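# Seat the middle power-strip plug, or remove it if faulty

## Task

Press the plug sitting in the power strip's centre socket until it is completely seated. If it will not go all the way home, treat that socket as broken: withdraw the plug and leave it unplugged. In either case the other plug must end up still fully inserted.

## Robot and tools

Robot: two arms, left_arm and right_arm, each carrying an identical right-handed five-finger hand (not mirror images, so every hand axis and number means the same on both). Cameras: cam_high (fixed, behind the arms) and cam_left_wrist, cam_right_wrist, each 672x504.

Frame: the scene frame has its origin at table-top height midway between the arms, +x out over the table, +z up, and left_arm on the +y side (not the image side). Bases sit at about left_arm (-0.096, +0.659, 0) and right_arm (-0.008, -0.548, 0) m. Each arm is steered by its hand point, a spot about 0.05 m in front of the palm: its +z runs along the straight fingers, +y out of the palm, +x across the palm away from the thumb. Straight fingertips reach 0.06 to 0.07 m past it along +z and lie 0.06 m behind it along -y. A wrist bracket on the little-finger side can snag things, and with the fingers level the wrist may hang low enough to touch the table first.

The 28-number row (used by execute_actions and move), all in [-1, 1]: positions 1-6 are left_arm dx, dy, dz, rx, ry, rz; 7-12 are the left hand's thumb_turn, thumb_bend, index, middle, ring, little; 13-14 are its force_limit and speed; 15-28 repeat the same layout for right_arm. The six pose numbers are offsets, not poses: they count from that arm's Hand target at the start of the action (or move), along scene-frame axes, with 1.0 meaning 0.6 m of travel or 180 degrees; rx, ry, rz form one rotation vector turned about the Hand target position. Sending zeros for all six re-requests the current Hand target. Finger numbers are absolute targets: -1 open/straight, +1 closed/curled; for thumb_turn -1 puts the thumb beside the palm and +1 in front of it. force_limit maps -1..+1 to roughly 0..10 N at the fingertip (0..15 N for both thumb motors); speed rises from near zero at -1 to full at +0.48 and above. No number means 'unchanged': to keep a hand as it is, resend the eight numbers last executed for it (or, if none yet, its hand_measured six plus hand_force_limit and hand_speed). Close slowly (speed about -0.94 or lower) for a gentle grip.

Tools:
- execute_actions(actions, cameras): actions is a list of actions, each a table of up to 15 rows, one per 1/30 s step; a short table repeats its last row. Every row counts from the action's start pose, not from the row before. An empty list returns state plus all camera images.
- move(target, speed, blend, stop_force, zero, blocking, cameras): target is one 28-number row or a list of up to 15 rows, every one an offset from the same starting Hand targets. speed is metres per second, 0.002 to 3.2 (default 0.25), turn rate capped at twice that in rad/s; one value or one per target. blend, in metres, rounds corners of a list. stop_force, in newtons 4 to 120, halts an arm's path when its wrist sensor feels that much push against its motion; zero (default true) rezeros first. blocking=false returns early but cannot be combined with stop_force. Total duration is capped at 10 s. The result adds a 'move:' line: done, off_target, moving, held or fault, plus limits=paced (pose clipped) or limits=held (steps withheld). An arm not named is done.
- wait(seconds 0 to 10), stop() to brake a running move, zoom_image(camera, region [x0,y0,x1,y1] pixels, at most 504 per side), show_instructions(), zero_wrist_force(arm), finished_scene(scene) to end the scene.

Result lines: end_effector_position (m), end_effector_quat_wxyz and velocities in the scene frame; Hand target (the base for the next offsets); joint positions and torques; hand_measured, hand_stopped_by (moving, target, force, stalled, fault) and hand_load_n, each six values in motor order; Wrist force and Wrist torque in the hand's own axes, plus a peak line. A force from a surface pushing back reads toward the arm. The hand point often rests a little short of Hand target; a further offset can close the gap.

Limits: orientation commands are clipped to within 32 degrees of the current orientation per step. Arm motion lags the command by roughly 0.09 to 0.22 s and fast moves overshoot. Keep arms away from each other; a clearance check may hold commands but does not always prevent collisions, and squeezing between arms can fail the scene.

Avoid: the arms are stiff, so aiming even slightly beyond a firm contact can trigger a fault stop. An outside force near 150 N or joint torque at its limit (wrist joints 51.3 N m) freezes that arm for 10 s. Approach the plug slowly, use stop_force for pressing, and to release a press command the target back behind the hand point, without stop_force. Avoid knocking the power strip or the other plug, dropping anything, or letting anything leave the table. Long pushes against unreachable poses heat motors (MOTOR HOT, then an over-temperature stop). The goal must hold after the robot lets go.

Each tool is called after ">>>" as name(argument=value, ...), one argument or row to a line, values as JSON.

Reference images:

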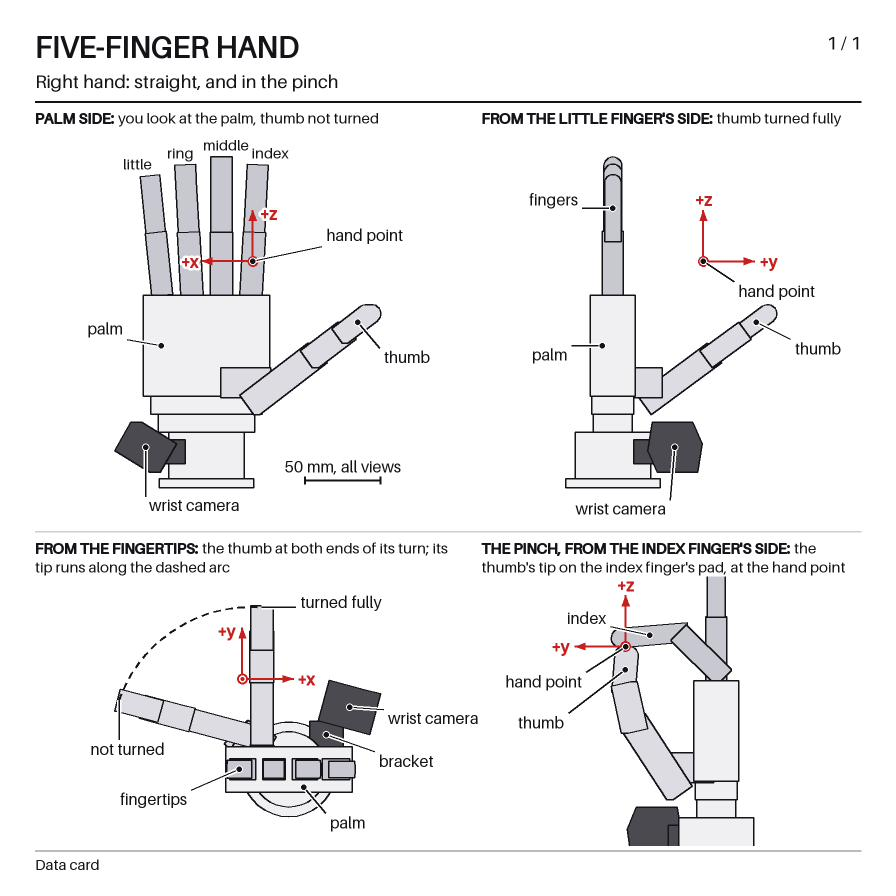

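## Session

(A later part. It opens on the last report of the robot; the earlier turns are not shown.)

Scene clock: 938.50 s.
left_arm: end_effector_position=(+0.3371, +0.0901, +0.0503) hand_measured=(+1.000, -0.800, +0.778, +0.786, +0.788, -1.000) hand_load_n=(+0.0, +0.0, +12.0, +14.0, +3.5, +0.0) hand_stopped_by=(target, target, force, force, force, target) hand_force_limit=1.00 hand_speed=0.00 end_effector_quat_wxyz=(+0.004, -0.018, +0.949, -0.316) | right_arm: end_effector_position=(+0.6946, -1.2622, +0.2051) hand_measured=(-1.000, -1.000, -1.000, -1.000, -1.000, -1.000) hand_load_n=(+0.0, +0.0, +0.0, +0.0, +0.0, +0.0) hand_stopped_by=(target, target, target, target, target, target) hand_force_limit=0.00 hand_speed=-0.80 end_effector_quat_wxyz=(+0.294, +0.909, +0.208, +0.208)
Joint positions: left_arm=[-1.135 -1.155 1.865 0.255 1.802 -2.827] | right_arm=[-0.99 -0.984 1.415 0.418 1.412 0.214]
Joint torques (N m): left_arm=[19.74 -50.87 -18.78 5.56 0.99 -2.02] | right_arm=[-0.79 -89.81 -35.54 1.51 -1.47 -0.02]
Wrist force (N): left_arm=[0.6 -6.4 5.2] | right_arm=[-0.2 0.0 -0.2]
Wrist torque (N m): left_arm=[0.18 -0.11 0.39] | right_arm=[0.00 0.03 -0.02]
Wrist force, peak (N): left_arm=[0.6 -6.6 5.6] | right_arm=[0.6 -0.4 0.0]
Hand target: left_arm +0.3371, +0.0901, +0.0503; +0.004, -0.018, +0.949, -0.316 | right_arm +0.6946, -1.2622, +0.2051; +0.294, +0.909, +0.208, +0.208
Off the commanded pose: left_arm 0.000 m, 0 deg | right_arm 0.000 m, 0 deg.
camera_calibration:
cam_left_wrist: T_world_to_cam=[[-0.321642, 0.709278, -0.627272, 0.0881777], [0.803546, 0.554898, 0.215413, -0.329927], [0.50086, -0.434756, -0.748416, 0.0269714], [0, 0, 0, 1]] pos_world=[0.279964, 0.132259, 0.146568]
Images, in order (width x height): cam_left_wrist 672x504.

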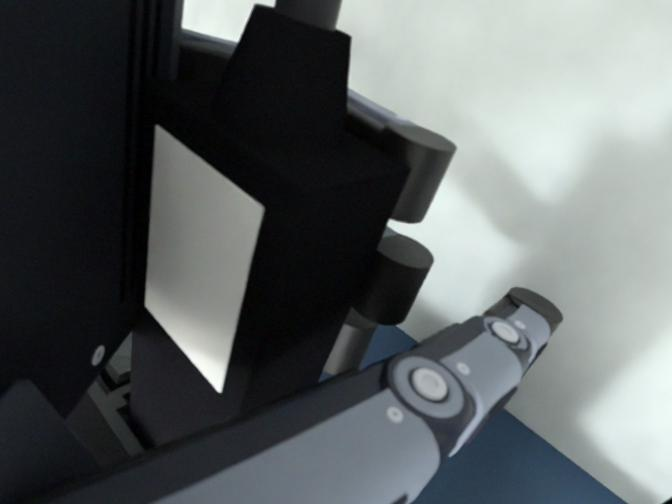

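>>> execute_actions(
  actions=[
    [[0,0,0,0,0,0,1,-0.8,0.98,0.98,0.98,-1,1,1,0,0,0,0,0,0,-1,-1,-1,-1,-1,-1,0,-0.8]],
    [[0,0,0,0,0,0,1,0.95,0.98,0.98,0.98,-1,1,0.3,0,0,0,0,0,0,-1,-1,-1,-1,-1,-1,0,-0.8]],
    [[0,0,0,0,0,0,1,0.95,0.98,0.98,0.98,-1,1,0.3,0,0,0,0,0,0,-1,-1,-1,-1,-1,-1,0,-0.8]],
  ],
)

>>> move(
  target=[-0.01,0,0,0,0,0,1,0.95,0.98,0.98,0.98,-1,1,0.3,0,0,0,0,0,0,-1,-1,-1,-1,-1,-1,0,-0.8],
  speed=0.01,
  cameras=["cam_left_wrist"],
)

Scene clock: 950.40 s.
left_arm: end_effector_position=(+0.3371, +0.0901, +0.0503) hand_measured=(+1.000, -0.462, +0.778, +0.786, +0.816, -1.000) hand_load_n=(+3.0, +15.5, +10.0, +11.5, +18.5, +0.0) hand_stopped_by=(target, force, force, force, force, target) hand_force_limit=1.00 hand_speed=0.30 end_effector_quat_wxyz=(+0.004, -0.018, +0.949, -0.316) | right_arm: end_effector_position=(+0.6946, -1.2622, +0.2051) hand_measured=(-1.000, -1.000, -1.000, -1.000, -1.000, -1.000) hand_load_n=(+0.0, +0.0, +0.0, +0.0, +0.5, +0.0) hand_stopped_by=(target, target, target, target, target, target) hand_force_limit=0.00 hand_speed=-0.80 end_effector_quat_wxyz=(+0.294, +0.909, +0.208, +0.208)
Joint positions: left_arm=[-1.135 -1.155 1.865 0.255 1.802 -2.827] | right_arm=[-0.99 -0.984 1.415 0.418 1.412 0.214]
Joint torques (N m): left_arm=[19.77 -57.26 -19.93 4.91 1.06 -2.13] | right_arm=[-0.9 -91.27 -35.27 1.56 -1.29 0.13]
Wrist force (N): left_arm=[2.0 -7.1 3.1] | right_arm=[0.3 0.6 -0.2]
Wrist torque (N m): left_arm=[0.33 -0.23 0.54] | right_arm=[0.10 -0.04 0.03]
Wrist force, peak (N): left_arm=[1.5 -8.4 3.3] | right_arm=[0.6 0.1 -0.7]
Hand target: left_arm +0.3371, +0.0901, +0.0503; +0.004, -0.018, +0.949, -0.316 | right_arm +0.6946, -1.2622, +0.2051; +0.294, +0.909, +0.208, +0.208
Off the commanded pose: left_arm 0.000 m, 0 deg | right_arm 0.000 m, 0 deg.

Scene clock: 951.23 s.
left_arm: end_effector_position=(+0.3312, +0.0901, +0.0503) hand_measured=(+1.000, -0.462, +0.778, +0.786, +0.816, -1.000) hand_load_n=(+3.0, +15.0, +9.5, +10.5, +16.0, +0.0) hand_stopped_by=(target, force, force, force, force, target) hand_force_limit=1.00 hand_speed=0.30 end_effector_quat_wxyz=(+0.004, -0.018, +0.949, -0.316) | right_arm: end_effector_position=(+0.6946, -1.2622, +0.2051) hand_measured=(-1.000, -1.000, -1.000, -1.000, -1.000, -1.000) hand_load_n=(+0.0, +0.0, +0.0, +0.0, +0.0, +0.0) hand_stopped_by=(target, target, target, target, target, target) hand_force_limit=0.00 hand_speed=-0.80 end_effector_quat_wxyz=(+0.294, +0.909, +0.208, +0.208)
Joint positions: left_arm=[-1.144 -1.161 1.874 0.251 1.796 -2.834] | right_arm=[-0.99 -0.984 1.415 0.418 1.412 0.214]
Joint torques (N m): left_arm=[-31.12 -73.94 -8.01 5.31 4 -3.79] | right_arm=[-0.91 -90.55 -35.69 1.66 -1.48 0.05]
Wrist force (N): left_arm=[-24.1 -8.6 3.0] | right_arm=[0.2 0.1 -0.1]
Wrist torque (N m): left_arm=[-0.02 0.90 0.00] | right_arm=[0.01 -0.03 0.01]
Wrist force, peak (N): left_arm=[-25.5 -9.8 3.9] | right_arm=[0.9 0.0 0.0]
Hand target: left_arm +0.3311, +0.0901, +0.0503; +0.004, -0.018, +0.949, -0.316 | right_arm +0.6946, -1.2622, +0.2051; +0.294, +0.909, +0.208, +0.208
Off the commanded pose: left_arm 0.000 m, 0 deg | right_arm 0.000 m, 0 deg.
move: done
camera_calibration:
cam_left_wrist: T_world_to_cam=[[-0.321593, 0.709312, -0.627259, 0.0862925], [0.803566, 0.554854, 0.215451, -0.325271], [0.500859, -0.434756, -0.748416, 0.0298767], [0, 0, 0, 1]] pos_world=[0.274164, 0.132259, 0.146568]
Images, in order (width x height): cam_left_wrist 672x504.

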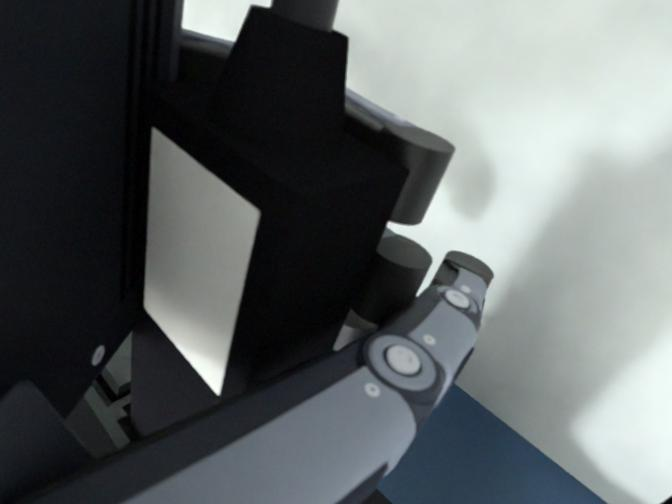

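>>> move(
  target=[-0.0167,0,0,0,0,0,1,0.95,0.98,0.98,0.98,-1,1,0.3,0,0,0,0,0,0,-1,-1,-1,-1,-1,-1,0,-0.8],
  speed=0.015,
  cameras=["cam_left_wrist"],
)

Scene clock: 957.20 s.
left_arm: end_effector_position=(+0.3211, +0.0901, +0.0503) hand_measured=(+1.000, -0.462, +0.778, +0.786, +0.818, -1.000) hand_load_n=(+2.5, +14.5, +0.0, +7.5, +1.0, +0.0) hand_stopped_by=(target, force, force, force, force, target) hand_force_limit=1.00 hand_speed=0.30 end_effector_quat_wxyz=(+0.004, -0.018, +0.949, -0.316) | right_arm: end_effector_position=(+0.6946, -1.2622, +0.2051) hand_measured=(-1.000, -1.000, -1.000, -1.000, -1.000, -1.000) hand_load_n=(+0.0, +0.0, +0.0, +0.0, +0.0, +0.0) hand_stopped_by=(target, target, target, target, target, target) hand_force_limit=0.00 hand_speed=-0.80 end_effector_quat_wxyz=(+0.294, +0.909, +0.208, +0.208)
Joint positions: left_arm=[-1.16 -1.17 1.888 0.243 1.787 -2.848] | right_arm=[-0.99 -0.984 1.415 0.418 1.412 0.214]
Joint torques (N m): left_arm=[-20.25 -79.01 -21.76 0.58 -1.7 -3.26] | right_arm=[-0.78 -91.08 -35.13 1.45 -1.46 0.23]
Wrist force (N): left_arm=[0.9 -0.5 0.6] | right_arm=[0.4 -0.1 -0.2]
Wrist torque (N m): left_arm=[-0.10 0.00 0.31] | right_arm=[-0.02 -0.05 0.02]
Wrist force, peak (N): left_arm=[-26.2 -8.6 2.0] | right_arm=[0.0 -0.7 -0.4]
Hand target: left_arm +0.3211, +0.0901, +0.0503; +0.004, -0.018, +0.949, -0.316 | right_arm +0.6946, -1.2622, +0.2051; +0.294, +0.909, +0.208, +0.208
Off the commanded pose: left_arm 0.000 m, 0 deg | right_arm 0.000 m, 0 deg.
move: done
camera_calibration:
cam_left_wrist: T_world_to_cam=[[-0.321642, 0.709278, -0.627272, 0.0830636], [0.803546, 0.554898, 0.215413, -0.317151], [0.50086, -0.434756, -0.748416, 0.0349351], [0, 0, 0, 1]] pos_world=[0.264064, 0.132259, 0.146568]
Images, in order (width x height): cam_left_wrist 672x504.

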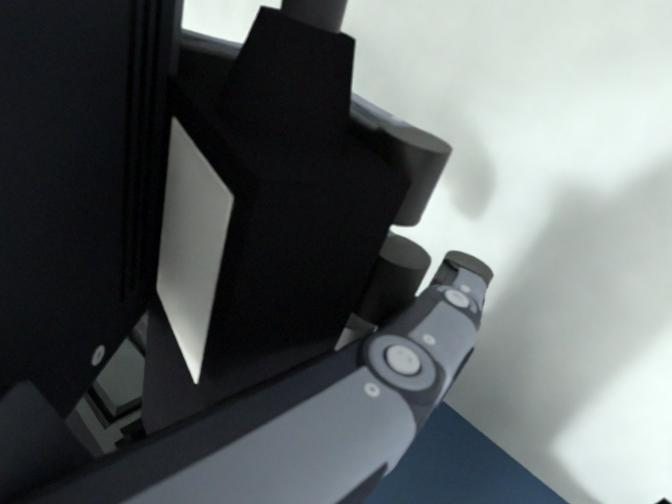

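>>> execute_actions(
  actions=[
    [[0,0,0,0,0,0,1,0.95,1,1,1,-1,0.6,-0.5,0,0,0,0,0,0,-1,-1,-1,-1,-1,-1,0,-0.8]],
  ],
)

>>> move(
  target=[-0.0333,0,0,0,0,0,1,0.95,1,1,1,-1,0.6,-0.5,0,0,0,0,0,0,-1,-1,-1,-1,-1,-1,0,-0.8],
  speed=0.03,
  cameras=["cam_left_wrist"],
)

Scene clock: 965.73 s.
left_arm: end_effector_position=(+0.3211, +0.0901, +0.0503) hand_measured=(+1.000, -0.462, +0.862, +0.796, +0.898, -1.000) hand_load_n=(+2.5, +14.5, +11.5, +12.5, +15.0, +0.0) hand_stopped_by=(target, force, force, force, force, target) hand_force_limit=0.60 hand_speed=-0.50 end_effector_quat_wxyz=(+0.004, -0.018, +0.949, -0.316) | right_arm: end_effector_position=(+0.6946, -1.2622, +0.2051) hand_measured=(-1.000, -1.000, -1.000, -1.000, -1.000, -1.000) hand_load_n=(+0.0, +0.0, +0.0, +0.0, +0.0, +0.0) hand_stopped_by=(target, target, target, target, target, target) hand_force_limit=0.00 hand_speed=-0.80 end_effector_quat_wxyz=(+0.294, +0.909, +0.208, +0.208)
Joint positions: left_arm=[-1.16 -1.17 1.888 0.243 1.787 -2.848] | right_arm=[-0.99 -0.984 1.415 0.418 1.412 0.214]
Joint torques (N m): left_arm=[-21.46 -78.35 -23.12 0.37 -1.73 -3.1] | right_arm=[-0.18 -90.75 -35.51 1.59 -1.34 0.1]
Wrist force (N): left_arm=[0.7 -0.3 0.7] | right_arm=[-0.2 0.1 -0.3]
Wrist torque (N m): left_arm=[-0.08 0.03 0.31] | right_arm=[0.02 0.04 -0.01]
Wrist force, peak (N): left_arm=[1.3 -0.4 0.7] | right_arm=[0.3 0.0 -1.2]
Hand target: left_arm +0.3211, +0.0901, +0.0503; +0.004, -0.018, +0.949, -0.316 | right_arm +0.6946, -1.2622, +0.2051; +0.294, +0.909, +0.208, +0.208
Off the commanded pose: left_arm 0.000 m, 0 deg | right_arm 0.000 m, 0 deg.

Scene clock: 966.73 s.
left_arm: end_effector_position=(+0.3012, +0.0901, +0.0503) hand_measured=(+1.000, -0.462, +0.862, +0.796, +0.898, -1.000) hand_load_n=(+2.5, +14.5, +11.5, +12.5, +15.0, +0.0) hand_stopped_by=(target, force, force, force, force, target) hand_force_limit=0.60 hand_speed=-0.50 end_effector_quat_wxyz=(+0.004, -0.018, +0.949, -0.316) | right_arm: end_effector_position=(+0.6946, -1.2622, +0.2051) hand_measured=(-1.000, -1.000, -1.000, -1.000, -1.000, -1.000) hand_load_n=(+0.0, +0.0, +0.0, +0.0, +0.0, +0.5) hand_stopped_by=(target, target, target, target, target, target) hand_force_limit=0.00 hand_speed=-0.80 end_effector_quat_wxyz=(+0.294, +0.909, +0.208, +0.208)
Joint positions: left_arm=[-1.193 -1.188 1.914 0.229 1.768 -2.875] | right_arm=[-0.99 -0.984 1.415 0.418 1.412 0.214]
Joint torques (N m): left_arm=[-19.68 -74.16 -20.64 -0.29 -2.46 -3.01] | right_arm=[-1.22 -91.46 -35.1 1.4 -1.58 0.12]
Wrist force (N): left_arm=[0.9 -0.3 0.3] | right_arm=[0.4 -0.1 -0.8]
Wrist torque (N m): left_arm=[-0.09 0.02 0.35] | right_arm=[0.03 -0.04 0.01]
Wrist force, peak (N): left_arm=[1.3 -0.2 0.5] | right_arm=[0.4 -0.1 -0.8]
Hand target: left_arm +0.3011, +0.0901, +0.0503; +0.004, -0.018, +0.949, -0.316 | right_arm +0.6946, -1.2622, +0.2051; +0.294, +0.909, +0.208, +0.208
Off the commanded pose: left_arm 0.000 m, 0 deg | right_arm 0.000 m, 0 deg.
move: done
camera_calibration:
cam_left_wrist: T_world_to_cam=[[-0.321642, 0.709278, -0.627272, 0.0766307], [0.803546, 0.554898, 0.215413, -0.30108], [0.50086, -0.434756, -0.748416, 0.0449523], [0, 0, 0, 1]] pos_world=[0.244064, 0.132259, 0.146568]
Images, in order (width x height): cam_left_wrist 672x504.

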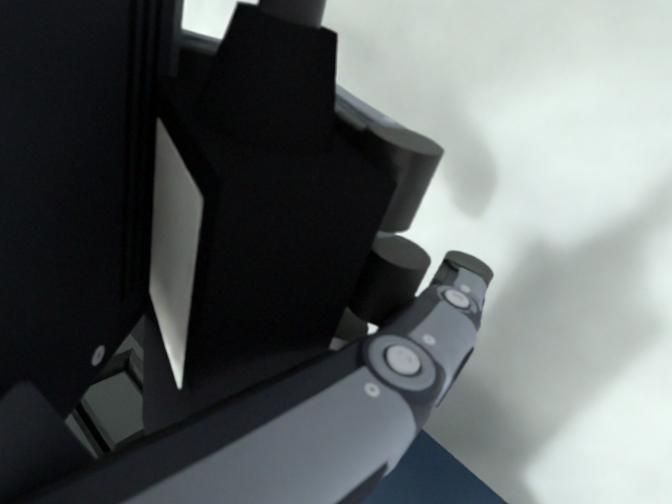

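>>> move(
  target=[-0.1352,-0.0502,0,0,0,0,1,0.95,1,1,1,-1,0.6,-0.5,0,0,0,0,0,0,-1,-1,-1,-1,-1,-1,0,-0.8],
  speed=0.1,
)

>>> execute_actions(
  actions=[
    [[0,0,0,0,0,0,1,-0.9,1,1,1,-1,0.6,-0.2,0,0,0,0,0,0,-1,-1,-1,-1,-1,-1,0,-0.8]],
    [[0,0,0,0,0,0,1,-0.9,1,1,1,-1,0.6,-0.2,0,0,0,0,0,0,-1,-1,-1,-1,-1,-1,0,-0.8]],
  ],
  cameras=["cam_left_wrist","cam_high"],
)

Scene clock: 1034.27 s.
left_arm: end_effector_position=(+0.2200, +0.0600, +0.0503) hand_measured=(+1.000, -0.462, +0.862, +0.796, +0.898, -1.000) hand_load_n=(+2.5, +14.5, +11.5, +12.0, +14.5, +0.0) hand_stopped_by=(target, force, force, force, force, target) hand_force_limit=0.60 hand_speed=-0.50 end_effector_quat_wxyz=(+0.004, -0.018, +0.949, -0.316) | right_arm: end_effector_position=(+0.6946, -1.2622, +0.2051) hand_measured=(-1.000, -1.000, -1.000, -1.000, -1.000, -1.000) hand_load_n=(+0.0, +0.0, +0.0, +0.0, +0.0, +0.0) hand_stopped_by=(target, target, target, target, target, target) hand_force_limit=0.00 hand_speed=-0.80 end_effector_quat_wxyz=(+0.294, +0.909, +0.208, +0.208)
Joint positions: left_arm=[-1.351 -1.22 1.959 0.197 1.676 -3.005] | right_arm=[-0.99 -0.984 1.415 0.418 1.412 0.214]
Joint torques (N m): left_arm=[-20.56 -74.26 -21.73 0.02 -2.02 -3.56] | right_arm=[-0.55 -91.18 -35.23 1.58 -1.55 0.03]
Wrist force (N): left_arm=[1.1 -0.4 0.7] | right_arm=[0.5 0.0 -0.1]
Wrist torque (N m): left_arm=[-0.15 -0.06 0.38] | right_arm=[0.00 -0.08 0.03]
Wrist force, peak (N): left_arm=[1.8 -0.4 0.7] | right_arm=[0.8 -0.1 -0.3]
Hand target: left_arm +0.2200, +0.0600, +0.0503; +0.004, -0.018, +0.949, -0.316 | right_arm +0.6946, -1.2622, +0.2051; +0.294, +0.909, +0.208, +0.208
Off the commanded pose: left_arm 0.000 m, 0 deg | right_arm 0.000 m, 0 deg.
move: done

Scene clock: 1035.47 s.
left_arm: end_effector_position=(+0.2200, +0.0600, +0.0503) hand_measured=(+1.000, -0.900, +0.862, +0.798, +0.898, -1.000) hand_load_n=(+0.0, +0.0, +11.0, +0.0, +14.5, +0.0) hand_stopped_by=(target, target, force, force, force, target) hand_force_limit=0.60 hand_speed=-0.20 end_effector_quat_wxyz=(+0.004, -0.018, +0.949, -0.316) | right_arm: end_effector_position=(+0.6946, -1.2622, +0.2051) hand_measured=(-1.000, -1.000, -1.000, -1.000, -1.000, -1.000) hand_load_n=(+0.0, +0.0, +0.0, +0.0, +0.0, +0.0) hand_stopped_by=(target, target, target, target, target, target) hand_force_limit=0.00 hand_speed=-0.80 end_effector_quat_wxyz=(+0.294, +0.909, +0.208, +0.208)
Joint positions: left_arm=[-1.351 -1.22 1.959 0.197 1.676 -3.005] | right_arm=[-0.99 -0.984 1.415 0.418 1.412 0.214]
Joint torques (N m): left_arm=[-22.32 -73.69 -20.3 0.24 -1.77 -2.93] | right_arm=[-0.89 -90.52 -35.56 1.64 -1.46 0.26]
Wrist force (N): left_arm=[0.4 -0.4 0.1] | right_arm=[0.6 0.1 -0.2]
Wrist torque (N m): left_arm=[-0.10 0.04 0.35] | right_arm=[0.02 -0.08 0.05]
Wrist force, peak (N): left_arm=[1.0 -0.3 0.8] | right_arm=[0.8 -0.1 -0.2]
Hand target: left_arm +0.2200, +0.0600, +0.0503; +0.004, -0.018, +0.949, -0.316 | right_arm +0.6946, -1.2622, +0.2051; +0.294, +0.909, +0.208, +0.208
Off the commanded pose: left_arm 0.000 m, 0 deg | right_arm 0.000 m, 0 deg.
camera_calibration:
cam_left_wrist: T_world_to_cam=[[-0.321642, 0.709278, -0.627272, 0.0718627], [0.803546, 0.554898, 0.215413, -0.219129], [0.50086, -0.434756, -0.748416, 0.072536], [0, 0, 0, 1]] pos_world=[0.162864, 0.102159, 0.146568]
Images, in order (width x height): cam_high 672x504, cam_left_wrist 672x504.

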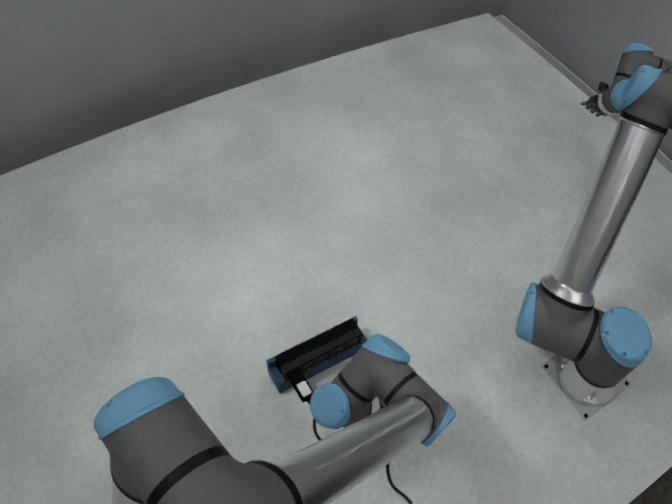

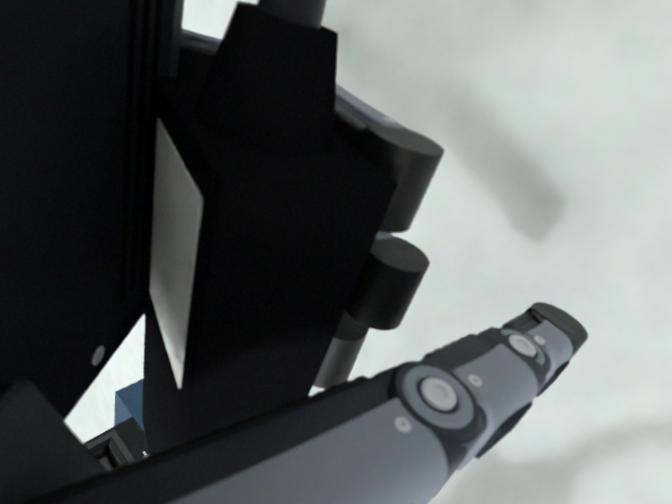

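>>> move(
  target=[0,0,-0.058,0,0,0,1,-0.9,1,1,1,-1,0.6,-0.2,0,0,0,0,0,0,-1,-1,-1,-1,-1,-1,0,-0.8],
  speed=0.05,
)

>>> move(
  target=[0,0,-0.04,0,0,0,1,-0.9,1,1,1,-1,0.6,-0.2,0,0,0,0,0,0,-1,-1,-1,-1,-1,-1,0,-0.8],
  speed=0.02,
  stop_force=5,
  cameras=["cam_left_wrist"],
)

Scene clock: 1042.13 s.
left_arm: end_effector_position=(+0.2200, +0.0600, +0.0155) hand_measured=(+1.000, -0.900, +0.862, +0.798, +0.898, -1.000) hand_load_n=(+0.0, +0.0, +11.5, +0.0, +14.5, +0.0) hand_stopped_by=(target, target, force, force, force, target) hand_force_limit=0.60 hand_speed=-0.20 end_effector_quat_wxyz=(+0.004, -0.018, +0.949, -0.316) | right_arm: end_effector_position=(+0.6946, -1.2622, +0.2051) hand_measured=(-1.000, -1.000, -1.000, -1.000, -1.000, -1.000) hand_load_n=(+0.0, +0.0, +0.0, +0.0, +0.0, +0.0) hand_stopped_by=(target, target, target, target, target, target) hand_force_limit=0.00 hand_speed=-0.80 end_effector_quat_wxyz=(+0.294, +0.909, +0.208, +0.208)
Joint positions: left_arm=[-1.351 -1.178 1.978 0.136 1.676 -3.005] | right_arm=[-0.99 -0.984 1.415 0.418 1.412 0.214]
Joint torques (N m): left_arm=[-18.62 -42.99 -19.07 -0.24 -1.96 -2.83] | right_arm=[-1.28 -91.59 -35.66 1.65 -1.59 0.1]
Wrist force (N): left_arm=[0.5 -0.6 0.6] | right_arm=[0.2 0.1 0.1]
Wrist torque (N m): left_arm=[-0.15 0.04 0.30] | right_arm=[0.00 -0.04 0.01]
Wrist force, peak (N): left_arm=[1.0 -0.4 1.1] | right_arm=[1.0 -0.1 -0.1]
Hand target: left_arm +0.2200, +0.0600, +0.0155; +0.004, -0.018, +0.949, -0.316 | right_arm +0.6946, -1.2622, +0.2051; +0.294, +0.909, +0.208, +0.208
Off the commanded pose: left_arm 0.000 m, 0 deg | right_arm 0.000 m, 0 deg.
move: done

Scene clock: 1043.50 s.
left_arm: end_effector_position=(+0.2200, +0.0600, +0.0134) hand_measured=(+1.000, -0.900, +0.862, +0.798, +0.898, -1.000) hand_load_n=(+0.0, +0.0, +11.5, +0.0, +14.5, +0.0) hand_stopped_by=(target, target, force, force, force, target) hand_force_limit=0.60 hand_speed=-0.20 end_effector_quat_wxyz=(+0.004, -0.018, +0.949, -0.316) | right_arm: end_effector_position=(+0.6946, -1.2622, +0.2051) hand_measured=(-1.000, -1.000, -1.000, -1.000, -1.000, -1.000) hand_load_n=(+0.0, +0.0, +0.0, +0.0, +0.0, +0.0) hand_stopped_by=(target, target, target, target, target, target) hand_force_limit=0.00 hand_speed=-0.80 end_effector_quat_wxyz=(+0.294, +0.909, +0.208, +0.208)
Joint positions: left_arm=[-1.351 -1.175 1.979 0.132 1.676 -3.005] | right_arm=[-0.99 -0.984 1.415 0.418 1.412 0.214]
Joint torques (N m): left_arm=[-17.12 -74.51 -40.12 4.39 -2.11 -2.33] | right_arm=[-0.84 -90.81 -35.32 1.54 -1.47 0.08]
Wrist force (N): left_arm=[0.7 -2.2 -2.4] | right_arm=[0.2 0.4 0.0]
Wrist torque (N m): left_arm=[0.15 0.26 0.18] | right_arm=[0.04 -0.03 0.01]
Wrist force, peak (N): left_arm=[1.0 -6.5 -16.8] | right_arm=[0.8 0.0 -0.1]
Hand target: left_arm +0.2200, +0.0600, +0.0134; +0.004, -0.018, +0.949, -0.316 (not the last commanded pose) | right_arm +0.6946, -1.2622, +0.2051; +0.294, +0.909, +0.208, +0.208
Off the commanded pose: left_arm 0.022 m, 0 deg | right_arm 0.000 m, 0 deg.
move: contact (left_arm)
camera_calibration:
cam_left_wrist: T_world_to_cam=[[-0.321642, 0.709278, -0.627272, 0.048779], [0.803546, 0.554898, 0.215413, -0.211202], [0.50086, -0.434756, -0.748416, 0.0449943], [0, 0, 0, 1]] pos_world=[0.162864, 0.102159, 0.109768]
Images, in order (width x height): cam_left_wrist 672x504.

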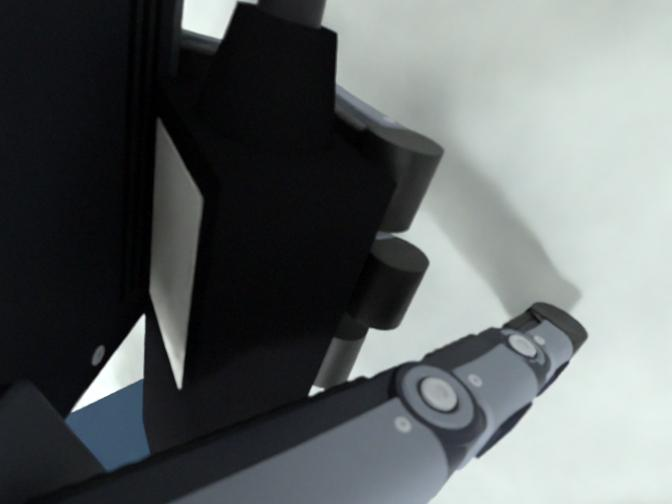

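>>> execute_actions(
  actions=[
    [[0,0,0.003,0,0,0,1,-0.9,0.55,0.5,0.55,-1,0.6,-0.7,0,0,0,0,0,0,-1,-1,-1,-1,-1,-1,0,-0.8]],
    [[0,0,0,0,0,0,1,-0.9,0.55,0.5,0.55,-1,0.6,-0.7,0,0,0,0,0,0,-1,-1,-1,-1,-1,-1,0,-0.8]],
  ],
  cameras=["cam_left_wrist"],
)

Scene clock: 1071.60 s.
left_arm: end_effector_position=(+0.2200, +0.0600, +0.0152) hand_measured=(+1.000, -0.900, +0.550, +0.500, +0.550, -1.000) hand_load_n=(+0.0, +0.0, +0.5, +0.0, +0.0, +0.0) hand_stopped_by=(target, target, target, target, target, target) hand_force_limit=0.60 hand_speed=-0.70 end_effector_quat_wxyz=(+0.004, -0.018, +0.949, -0.316) | right_arm: end_effector_position=(+0.6946, -1.2622, +0.2051) hand_measured=(-1.000, -1.000, -1.000, -1.000, -1.000, -1.000) hand_load_n=(+0.0, +0.0, +0.0, +0.0, +0.0, +0.0) hand_stopped_by=(target, target, target, target, target, target) hand_force_limit=0.00 hand_speed=-0.80 end_effector_quat_wxyz=(+0.294, +0.909, +0.208, +0.208)
Joint positions: left_arm=[-1.351 -1.177 1.978 0.135 1.676 -3.005] | right_arm=[-0.99 -0.984 1.415 0.418 1.412 0.214]
Joint torques (N m): left_arm=[-18.31 -74.67 -41.54 4.45 -1.89 -2.01] | right_arm=[-0.87 -90.45 -35.47 1.52 -1.57 0.04]
Wrist force (N): left_arm=[1.1 -0.6 0.2] | right_arm=[0.2 0.3 -0.1]
Wrist torque (N m): left_arm=[-0.14 0.00 0.32] | right_arm=[0.04 -0.02 0.02]
Wrist force, peak (N): left_arm=[0.7 -3.2 -3.5] | right_arm=[0.7 0.5 -0.5]
Hand target: left_arm +0.2200, +0.0600, +0.0152; +0.004, -0.018, +0.949, -0.316 | right_arm +0.6946, -1.2622, +0.2051; +0.294, +0.909, +0.208, +0.208
Off the commanded pose: left_arm 0.000 m, 0 deg | right_arm 0.000 m, 0 deg.
camera_calibration:
cam_left_wrist: T_world_to_cam=[[-0.321642, 0.709278, -0.627272, 0.0499081], [0.803546, 0.554898, 0.215413, -0.21159], [0.50086, -0.434756, -0.748416, 0.0463414], [0, 0, 0, 1]] pos_world=[0.162864, 0.102159, 0.111568]
Images, in order (width x height): cam_left_wrist 672x504.

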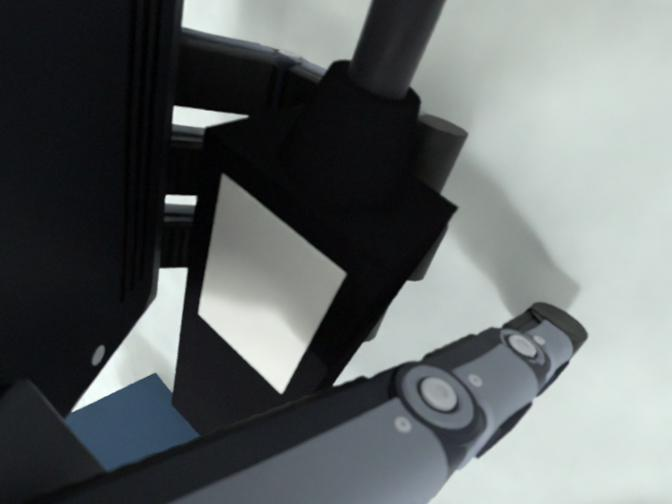

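>>> execute_actions(
  actions=[
    [[0,0,0.01,0,0,0,1,-0.9,0.2,0.2,0.2,-1,0.6,-0.75,0,0,0,0,0,0,-1,-1,-1,-1,-1,-1,0,-0.8]],
    [[0,0,0,0,0,0,1,-0.9,0.2,0.2,0.2,-1,0.6,-0.75,0,0,0,0,0,0,-1,-1,-1,-1,-1,-1,0,-0.8]],
  ],
  cameras=["cam_left_wrist"],
)

Scene clock: 1077.93 s.
left_arm: end_effector_position=(+0.2200, +0.0600, +0.0212) hand_measured=(+1.000, -0.900, +0.200, +0.200, +0.200, -1.000) hand_load_n=(+0.0, +0.5, +0.5, +0.0, +0.0, +0.0) hand_stopped_by=(target, target, target, target, target, target) hand_force_limit=0.60 hand_speed=-0.75 end_effector_quat_wxyz=(+0.004, -0.018, +0.949, -0.316) | right_arm: end_effector_position=(+0.6946, -1.2622, +0.2051) hand_measured=(-1.000, -1.000, -1.000, -1.000, -1.000, -1.000) hand_load_n=(+0.0, +0.0, +0.0, +0.0, +0.0, +0.0) hand_stopped_by=(target, target, target, target, target, target) hand_force_limit=0.00 hand_speed=-0.80 end_effector_quat_wxyz=(+0.294, +0.909, +0.208, +0.208)
Joint positions: left_arm=[-1.351 -1.185 1.975 0.146 1.676 -3.005] | right_arm=[-0.99 -0.984 1.415 0.418 1.412 0.214]
Joint torques (N m): left_arm=[-19.69 -75.6 -41.23 3.16 -1.94 -1.85] | right_arm=[-0.25 -91.42 -35.34 1.47 -1.57 0.18]
Wrist force (N): left_arm=[0.6 -0.8 0.4] | right_arm=[0.2 0.0 -0.1]
Wrist torque (N m): left_arm=[-0.18 0.05 0.30] | right_arm=[0.00 -0.02 0.02]
Wrist force, peak (N): left_arm=[0.8 0.2 1.7] | right_arm=[0.8 0.6 0.0]
Hand target: left_arm +0.2200, +0.0600, +0.0212; +0.004, -0.018, +0.949, -0.316 | right_arm +0.6946, -1.2622, +0.2051; +0.294, +0.909, +0.208, +0.208
Off the commanded pose: left_arm 0.000 m, 0 deg | right_arm 0.000 m, 0 deg.
camera_calibration:
cam_left_wrist: T_world_to_cam=[[-0.321642, 0.709278, -0.627272, 0.0536718], [0.803546, 0.554898, 0.215413, -0.212883], [0.50086, -0.434756, -0.748416, 0.0508319], [0, 0, 0, 1]] pos_world=[0.162864, 0.102159, 0.117568]
Images, in order (width x height): cam_left_wrist 672x504.

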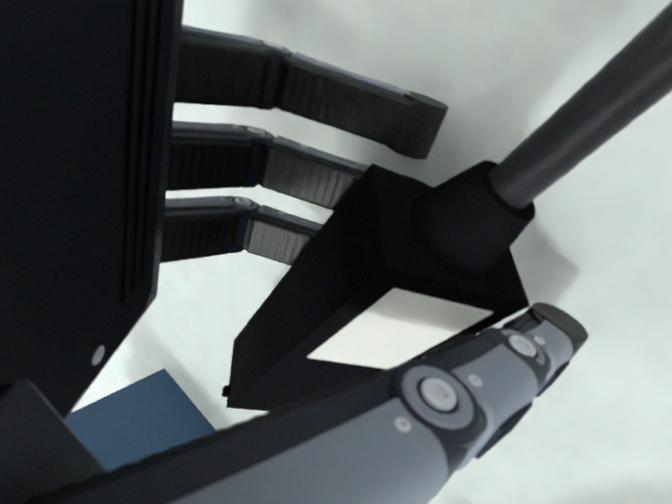

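>>> execute_actions(
  actions=[
    [[0,0,0.006,0,0,0,1,-0.9,-0.1,-0.1,-0.1,-1,0.6,-0.75,0,0,0,0,0,0,-1,-1,-1,-1,-1,-1,0,-0.8]],
    [[0,0,0,0,0,0,1,-0.9,-0.1,-0.1,-0.1,-1,0.6,-0.75,0,0,0,0,0,0,-1,-1,-1,-1,-1,-1,0,-0.8]],
  ],
  cameras=["cam_left_wrist"],
)

Scene clock: 1087.17 s.
left_arm: end_effector_position=(+0.2200, +0.0599, +0.0249) hand_measured=(+1.000, -0.900, -0.048, +0.050, -0.052, -1.000) hand_load_n=(+0.0, +0.5, -11.5, -10.5, -13.5, +0.0) hand_stopped_by=(target, target, stalled, stalled, stalled, target) hand_force_limit=0.60 hand_speed=-0.75 end_effector_quat_wxyz=(+0.005, -0.018, +0.949, -0.316) | right_arm: end_effector_position=(+0.6946, -1.2622, +0.2051) hand_measured=(-1.000, -1.000, -1.000, -1.000, -1.000, -1.000) hand_load_n=(+0.0, +0.0, +0.0, +0.0, +0.0, +0.0) hand_stopped_by=(target, target, target, target, target, target) hand_force_limit=0.00 hand_speed=-0.80 end_effector_quat_wxyz=(+0.294, +0.909, +0.208, +0.208)
Joint positions: left_arm=[-1.351 -1.189 1.973 0.152 1.676 -3.005] | right_arm=[-0.99 -0.984 1.415 0.418 1.412 0.214]
Joint torques (N m): left_arm=[-15.49 -24.63 -29.05 -4.33 -1.06 -2.31] | right_arm=[0.11 -91.13 -35.52 1.6 -1.69 0.19]
Wrist force (N): left_arm=[1.9 -6.9 -35.4] | right_arm=[0.2 0.4 0.1]
Wrist torque (N m): left_arm=[-0.06 0.79 0.18] | right_arm=[0.05 -0.03 0.02]
Wrist force, peak (N): left_arm=[1.5 -9.0 -38.5] | right_arm=[0.1 0.6 0.5]
Hand target: left_arm +0.2200, +0.0600, +0.0248; +0.004, -0.018, +0.949, -0.316 | right_arm +0.6946, -1.2622, +0.2051; +0.294, +0.909, +0.208, +0.208
Off the commanded pose: left_arm 0.000 m, 0 deg | right_arm 0.000 m, 0 deg.
camera_calibration:
cam_left_wrist: T_world_to_cam=[[-0.321635, 0.70918, -0.627388, 0.0560854], [0.803538, 0.554936, 0.215343, -0.213619], [0.500876, -0.434868, -0.74834, 0.0535578], [0, 0, 0, 1]] pos_world=[0.162864, 0.102061, 0.121268]
Images, in order (width x height): cam_left_wrist 672x504.

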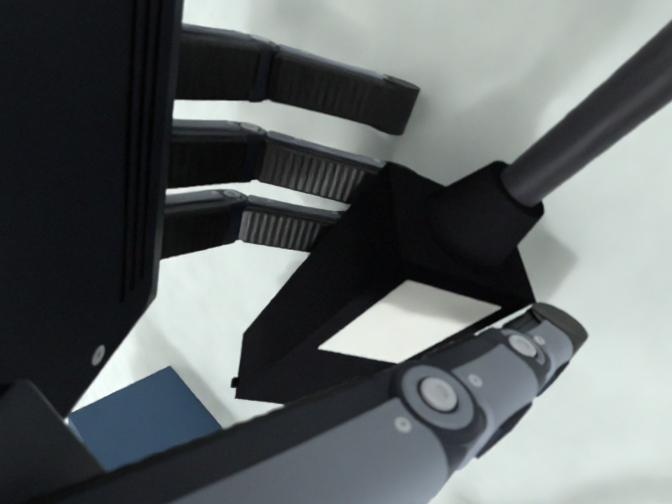

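>>> move(
  target=[0,0,0.015,0,0,0,1,-0.9,-0.1,-0.1,-0.1,-1,0.6,-0.75,0,0,0,0,0,0,-1,-1,-1,-1,-1,-1,0,-0.8],
  speed=0.03,
  cameras=["cam_left_wrist"],
)

Scene clock: 1092.43 s.
left_arm: end_effector_position=(+0.2200, +0.0600, +0.0337) hand_measured=(+1.000, -0.900, -0.048, +0.048, -0.052, -1.000) hand_load_n=(+0.0, +0.5, +0.0, +0.0, +0.0, +0.0) hand_stopped_by=(target, target, stalled, stalled, stalled, target) hand_force_limit=0.60 hand_speed=-0.75 end_effector_quat_wxyz=(+0.004, -0.018, +0.949, -0.316) | right_arm: end_effector_position=(+0.6946, -1.2622, +0.2051) hand_measured=(-1.000, -1.000, -1.000, -1.000, -1.000, -1.000) hand_load_n=(+0.0, +0.0, +0.0, +0.0, +0.0, -0.5) hand_stopped_by=(target, target, target, target, target, target) hand_force_limit=0.00 hand_speed=-0.80 end_effector_quat_wxyz=(+0.294, +0.909, +0.208, +0.208)
Joint positions: left_arm=[-1.351 -1.2 1.968 0.168 1.676 -3.005] | right_arm=[-0.99 -0.984 1.415 0.418 1.412 0.214]
Joint torques (N m): left_arm=[-19 -72.41 -41.03 3.93 1.29 -2.27] | right_arm=[-1.03 -89.72 -35.51 1.37 -1.72 0.25]
Wrist force (N): left_arm=[0.2 -0.7 -0.2] | right_arm=[0.1 -0.2 0.2]
Wrist torque (N m): left_arm=[-0.16 0.12 0.29] | right_arm=[-0.03 -0.03 0.00]
Wrist force, peak (N): left_arm=[1.6 -9.9 -38.2] | right_arm=[0.6 -0.6 -0.3]
Hand target: left_arm +0.2200, +0.0600, +0.0338; +0.004, -0.018, +0.949, -0.316 | right_arm +0.6946, -1.2622, +0.2051; +0.294, +0.909, +0.208, +0.208
Off the commanded pose: left_arm 0.000 m, 0 deg | right_arm 0.000 m, 0 deg.
move: done
camera_calibration:
cam_left_wrist: T_world_to_cam=[[-0.321642, 0.709278, -0.627272, 0.0615127], [0.803546, 0.554898, 0.215413, -0.215575], [0.50086, -0.434756, -0.748416, 0.0601871], [0, 0, 0, 1]] pos_world=[0.162864, 0.102159, 0.130068]
Images, in order (width x height): cam_left_wrist 672x504.

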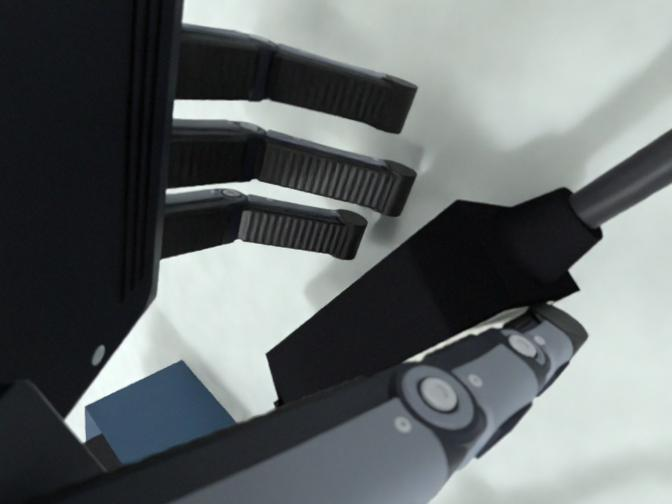

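>>> execute_actions(
  actions=[
    [[0,0,0.01,0,0,0,1,-0.9,-0.9,-0.9,-0.9,-1,0.6,-0.6,0,0,0,0,0,0,-1,-1,-1,-1,-1,-1,0,-0.8]],
    [[0,0,0,0,0,0,1,-0.9,-0.9,-0.9,-0.9,-1,0.6,-0.6,0,0,0,0,0,0,-1,-1,-1,-1,-1,-1,0,-0.8]],
  ],
  cameras=["cam_left_wrist"],
)

>>> move(
  target=[0,0,0.13,0,0,0,1,-0.9,-0.9,-0.9,-0.9,-1,0.6,-0.6,0,0,0,0,0,0,-1,-1,-1,-1,-1,-1,0,-0.8],
  speed=0.05,
  cameras=["cam_left_wrist"],
)

Scene clock: 1105.57 s.
left_arm: end_effector_position=(+0.2200, +0.0600, +0.0398) hand_measured=(+1.000, -0.900, -0.900, -0.900, -0.900, -1.000) hand_load_n=(+0.0, +0.5, +0.0, +0.0, +0.0, +0.0) hand_stopped_by=(target, target, target, target, target, target) hand_force_limit=0.60 hand_speed=-0.60 end_effector_quat_wxyz=(+0.004, -0.018, +0.949, -0.316) | right_arm: end_effector_position=(+0.6946, -1.2622, +0.2051) hand_measured=(-1.000, -1.000, -1.000, -1.000, -1.000, -1.000) hand_load_n=(+0.0, +0.0, +0.0, +0.0, +0.0, +0.0) hand_stopped_by=(target, target, target, target, target, target) hand_force_limit=0.00 hand_speed=-0.80 end_effector_quat_wxyz=(+0.294, +0.909, +0.208, +0.208)
Joint positions: left_arm=[-1.351 -1.208 1.965 0.179 1.676 -3.005] | right_arm=[-0.99 -0.984 1.415 0.418 1.412 0.214]
Joint torques (N m): left_arm=[-17.37 -72.36 -41.72 3.97 1.4 -2.49] | right_arm=[-0.79 -90.23 -36.17 1.48 -1.53 0.15]
Wrist force (N): left_arm=[0.4 -0.7 0.0] | right_arm=[0.1 0.1 -0.1]
Wrist torque (N m): left_arm=[-0.17 0.07 0.32] | right_arm=[0.01 -0.01 0.01]
Wrist force, peak (N): left_arm=[0.5 -2.1 -0.4] | right_arm=[0.6 0.0 -0.6]
Hand target: left_arm +0.2200, +0.0600, +0.0398; +0.004, -0.018, +0.949, -0.316 | right_arm +0.6946, -1.2622, +0.2051; +0.294, +0.909, +0.208, +0.208
Off the commanded pose: left_arm 0.000 m, 0 deg | right_arm 0.000 m, 0 deg.
camera_calibration:
cam_left_wrist: T_world_to_cam=[[-0.321642, 0.709278, -0.627272, 0.065339], [0.803546, 0.554898, 0.215413, -0.216889], [0.50086, -0.434756, -0.748416, 0.0647524], [0, 0, 0, 1]] pos_world=[0.162864, 0.102159, 0.136168]
Images, in order (width x height): cam_left_wrist 672x504.

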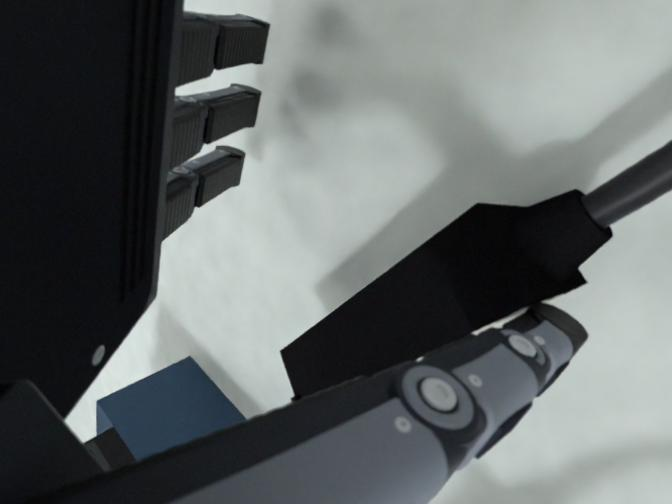

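Scene clock: 1107.53 s.
left_arm: end_effector_position=(+0.2200, +0.0600, +0.1177) hand_measured=(+1.000, -0.900, -0.900, -0.900, -0.900, -1.000) hand_load_n=(+0.0, +0.0, +0.0, +0.0, +0.0, +0.0) hand_stopped_by=(target, target, target, target, target, target) hand_force_limit=0.60 hand_speed=-0.60 end_effector_quat_wxyz=(+0.004, -0.018, +0.949, -0.316) | right_arm: end_effector_position=(+0.6946, -1.2622, +0.2051) hand_measured=(-1.000, -1.000, -1.000, -1.000, -1.000, -1.000) hand_load_n=(+0.0, +0.0, +0.0, +0.5, +0.0, +0.0) hand_stopped_by=(target, target, target, target, target, target) hand_force_limit=0.00 hand_speed=-0.80 end_effector_quat_wxyz=(+0.294, +0.909, +0.208, +0.208)
Joint positions: left_arm=[-1.351 -1.294 1.913 0.318 1.676 -3.005] | right_arm=[-0.99 -0.984 1.415 0.418 1.412 0.214]
Joint torques (N m): left_arm=[-6.82 -70.29 -46.97 4.87 1.56 -1.28] | right_arm=[-0.39 -90.07 -35.38 1.54 -1.81 0.2]
Wrist force (N): left_arm=[0.5 -1.0 -0.6] | right_arm=[0.3 0.0 0.0]
Wrist torque (N m): left_arm=[-0.17 0.06 0.30] | right_arm=[0.00 -0.04 0.01]
Wrist force, peak (N): left_arm=[1.0 -1.2 -0.7] | right_arm=[1.1 0.4 0.3]
Hand target: left_arm +0.2200, +0.0600, +0.1178; +0.004, -0.018, +0.949, -0.316 | right_arm +0.6946, -1.2622, +0.2051; +0.294, +0.909, +0.208, +0.208
Off the commanded pose: left_arm 0.000 m, 0 deg | right_arm 0.000 m, 0 deg.
move: done
camera_calibration:
cam_left_wrist: T_world_to_cam=[[-0.321642, 0.709278, -0.627272, 0.114204], [0.803546, 0.554898, 0.215413, -0.23367], [0.50086, -0.434756, -0.748416, 0.123054], [0, 0, 0, 1]] pos_world=[0.162864, 0.102159, 0.214068]
Images, in order (width x height): cam_left_wrist 672x504.

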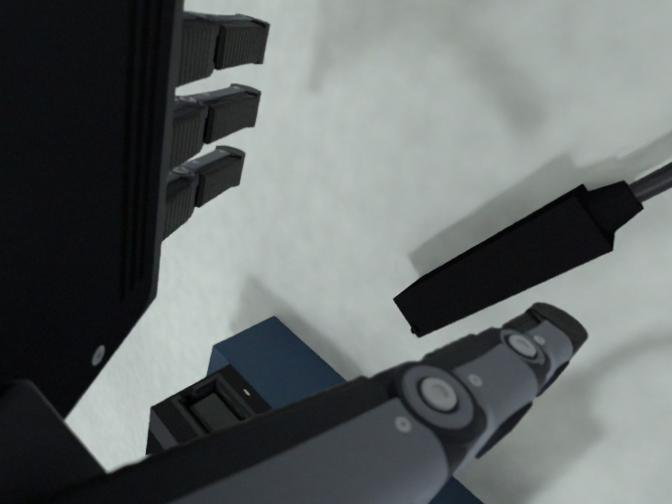

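>>> move(
  target=[-0.05,0.25,0.3,0,0,0,1,-0.9,-0.9,-0.9,-0.9,-1,0.6,-0.6,0,0,0,0,0,0,-1,-1,-1,-1,-1,-1,0,-0.8],
  speed=0.2,
  cameras=["cam_left_wrist","cam_high"],
)

>>> zoom_image(
  camera="cam_high",
  region=[240, 300, 440, 450],
)

Scene clock: 1116.80 s.
left_arm: end_effector_position=(+0.1900, +0.2100, +0.2977) hand_measured=(+1.000, -0.900, -0.900, -0.900, -0.900, -1.000) hand_load_n=(+0.0, +0.0, +0.0, +0.0, +0.0, +0.0) hand_stopped_by=(target, target, target, target, target, target) hand_force_limit=0.60 hand_speed=-0.60 end_effector_quat_wxyz=(+0.005, -0.018, +0.949, -0.316) | right_arm: end_effector_position=(+0.6946, -1.2622, +0.2051) hand_measured=(-1.000, -1.000, -1.000, -1.000, -1.000, -1.000) hand_load_n=(+0.0, +0.0, +0.0, +0.0, +0.0, +0.0) hand_stopped_by=(target, target, target, target, target, target) hand_force_limit=0.00 hand_speed=-0.80 end_effector_quat_wxyz=(+0.294, +0.909, +0.208, +0.208)
Joint positions: left_arm=[-1.346 -1.676 1.98 0.632 1.678 -3.001] | right_arm=[-0.99 -0.984 1.415 0.418 1.412 0.214]
Joint torques (N m): left_arm=[-19.29 -46.23 -53.3 4.55 -2.26 -3.14] | right_arm=[-1.21 -89.51 -35.23 1.64 -1.79 0.17]
Wrist force (N): left_arm=[0.5 -1.0 0.1] | right_arm=[0.0 -0.1 -0.4]
Wrist torque (N m): left_arm=[-0.17 0.02 0.02] | right_arm=[0.01 0.01 0.00]
Wrist force, peak (N): left_arm=[0.7 -1.4 1.3] | right_arm=[0.3 0.4 -0.7]
Hand target: left_arm +0.1900, +0.2100, +0.2978; +0.004, -0.018, +0.949, -0.316 | right_arm +0.6946, -1.2622, +0.2051; +0.294, +0.909, +0.208, +0.208
Off the commanded pose: left_arm 0.000 m, 0 deg | right_arm 0.000 m, 0 deg.
move: done
camera_calibration:
cam_left_wrist: T_world_to_cam=[[-0.321687, 0.709304, -0.627221, 0.111154], [0.803514, 0.55493, 0.215448, -0.331615], [0.500882, -0.434674, -0.748449, 0.337904], [0, 0, 0, 1]] pos_world=[0.132964, 0.252059, 0.394068]
Images, in order (width x height): cam_high 672x504, cam_left_wrist 672x504.

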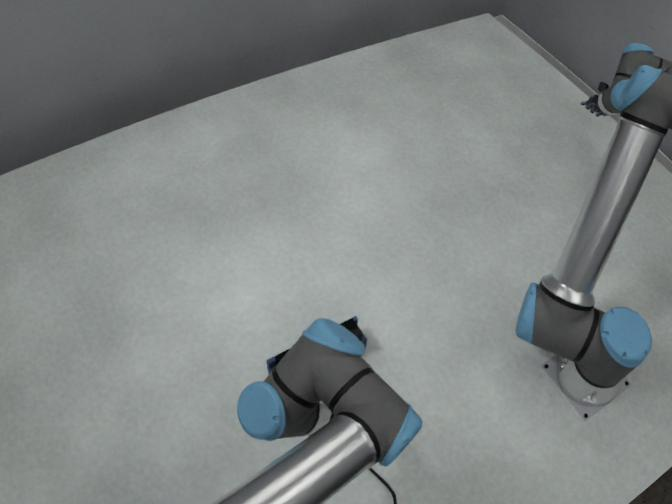

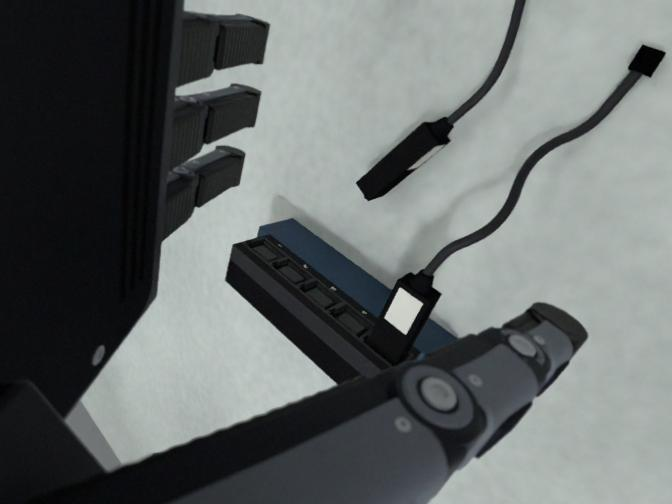

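Scaled by 2.520 from the camera's 672x504 image, which has a finer 960x720 frame.

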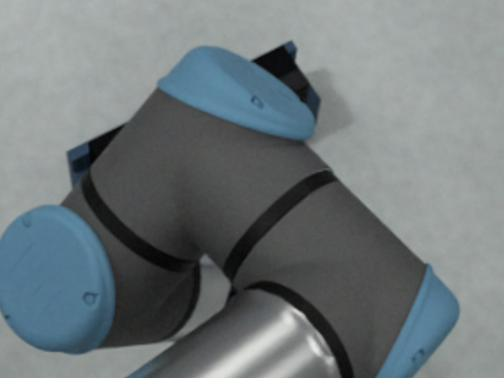

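>>> finished_scene(
  scene=2,
)

The scene is finished: the task was done.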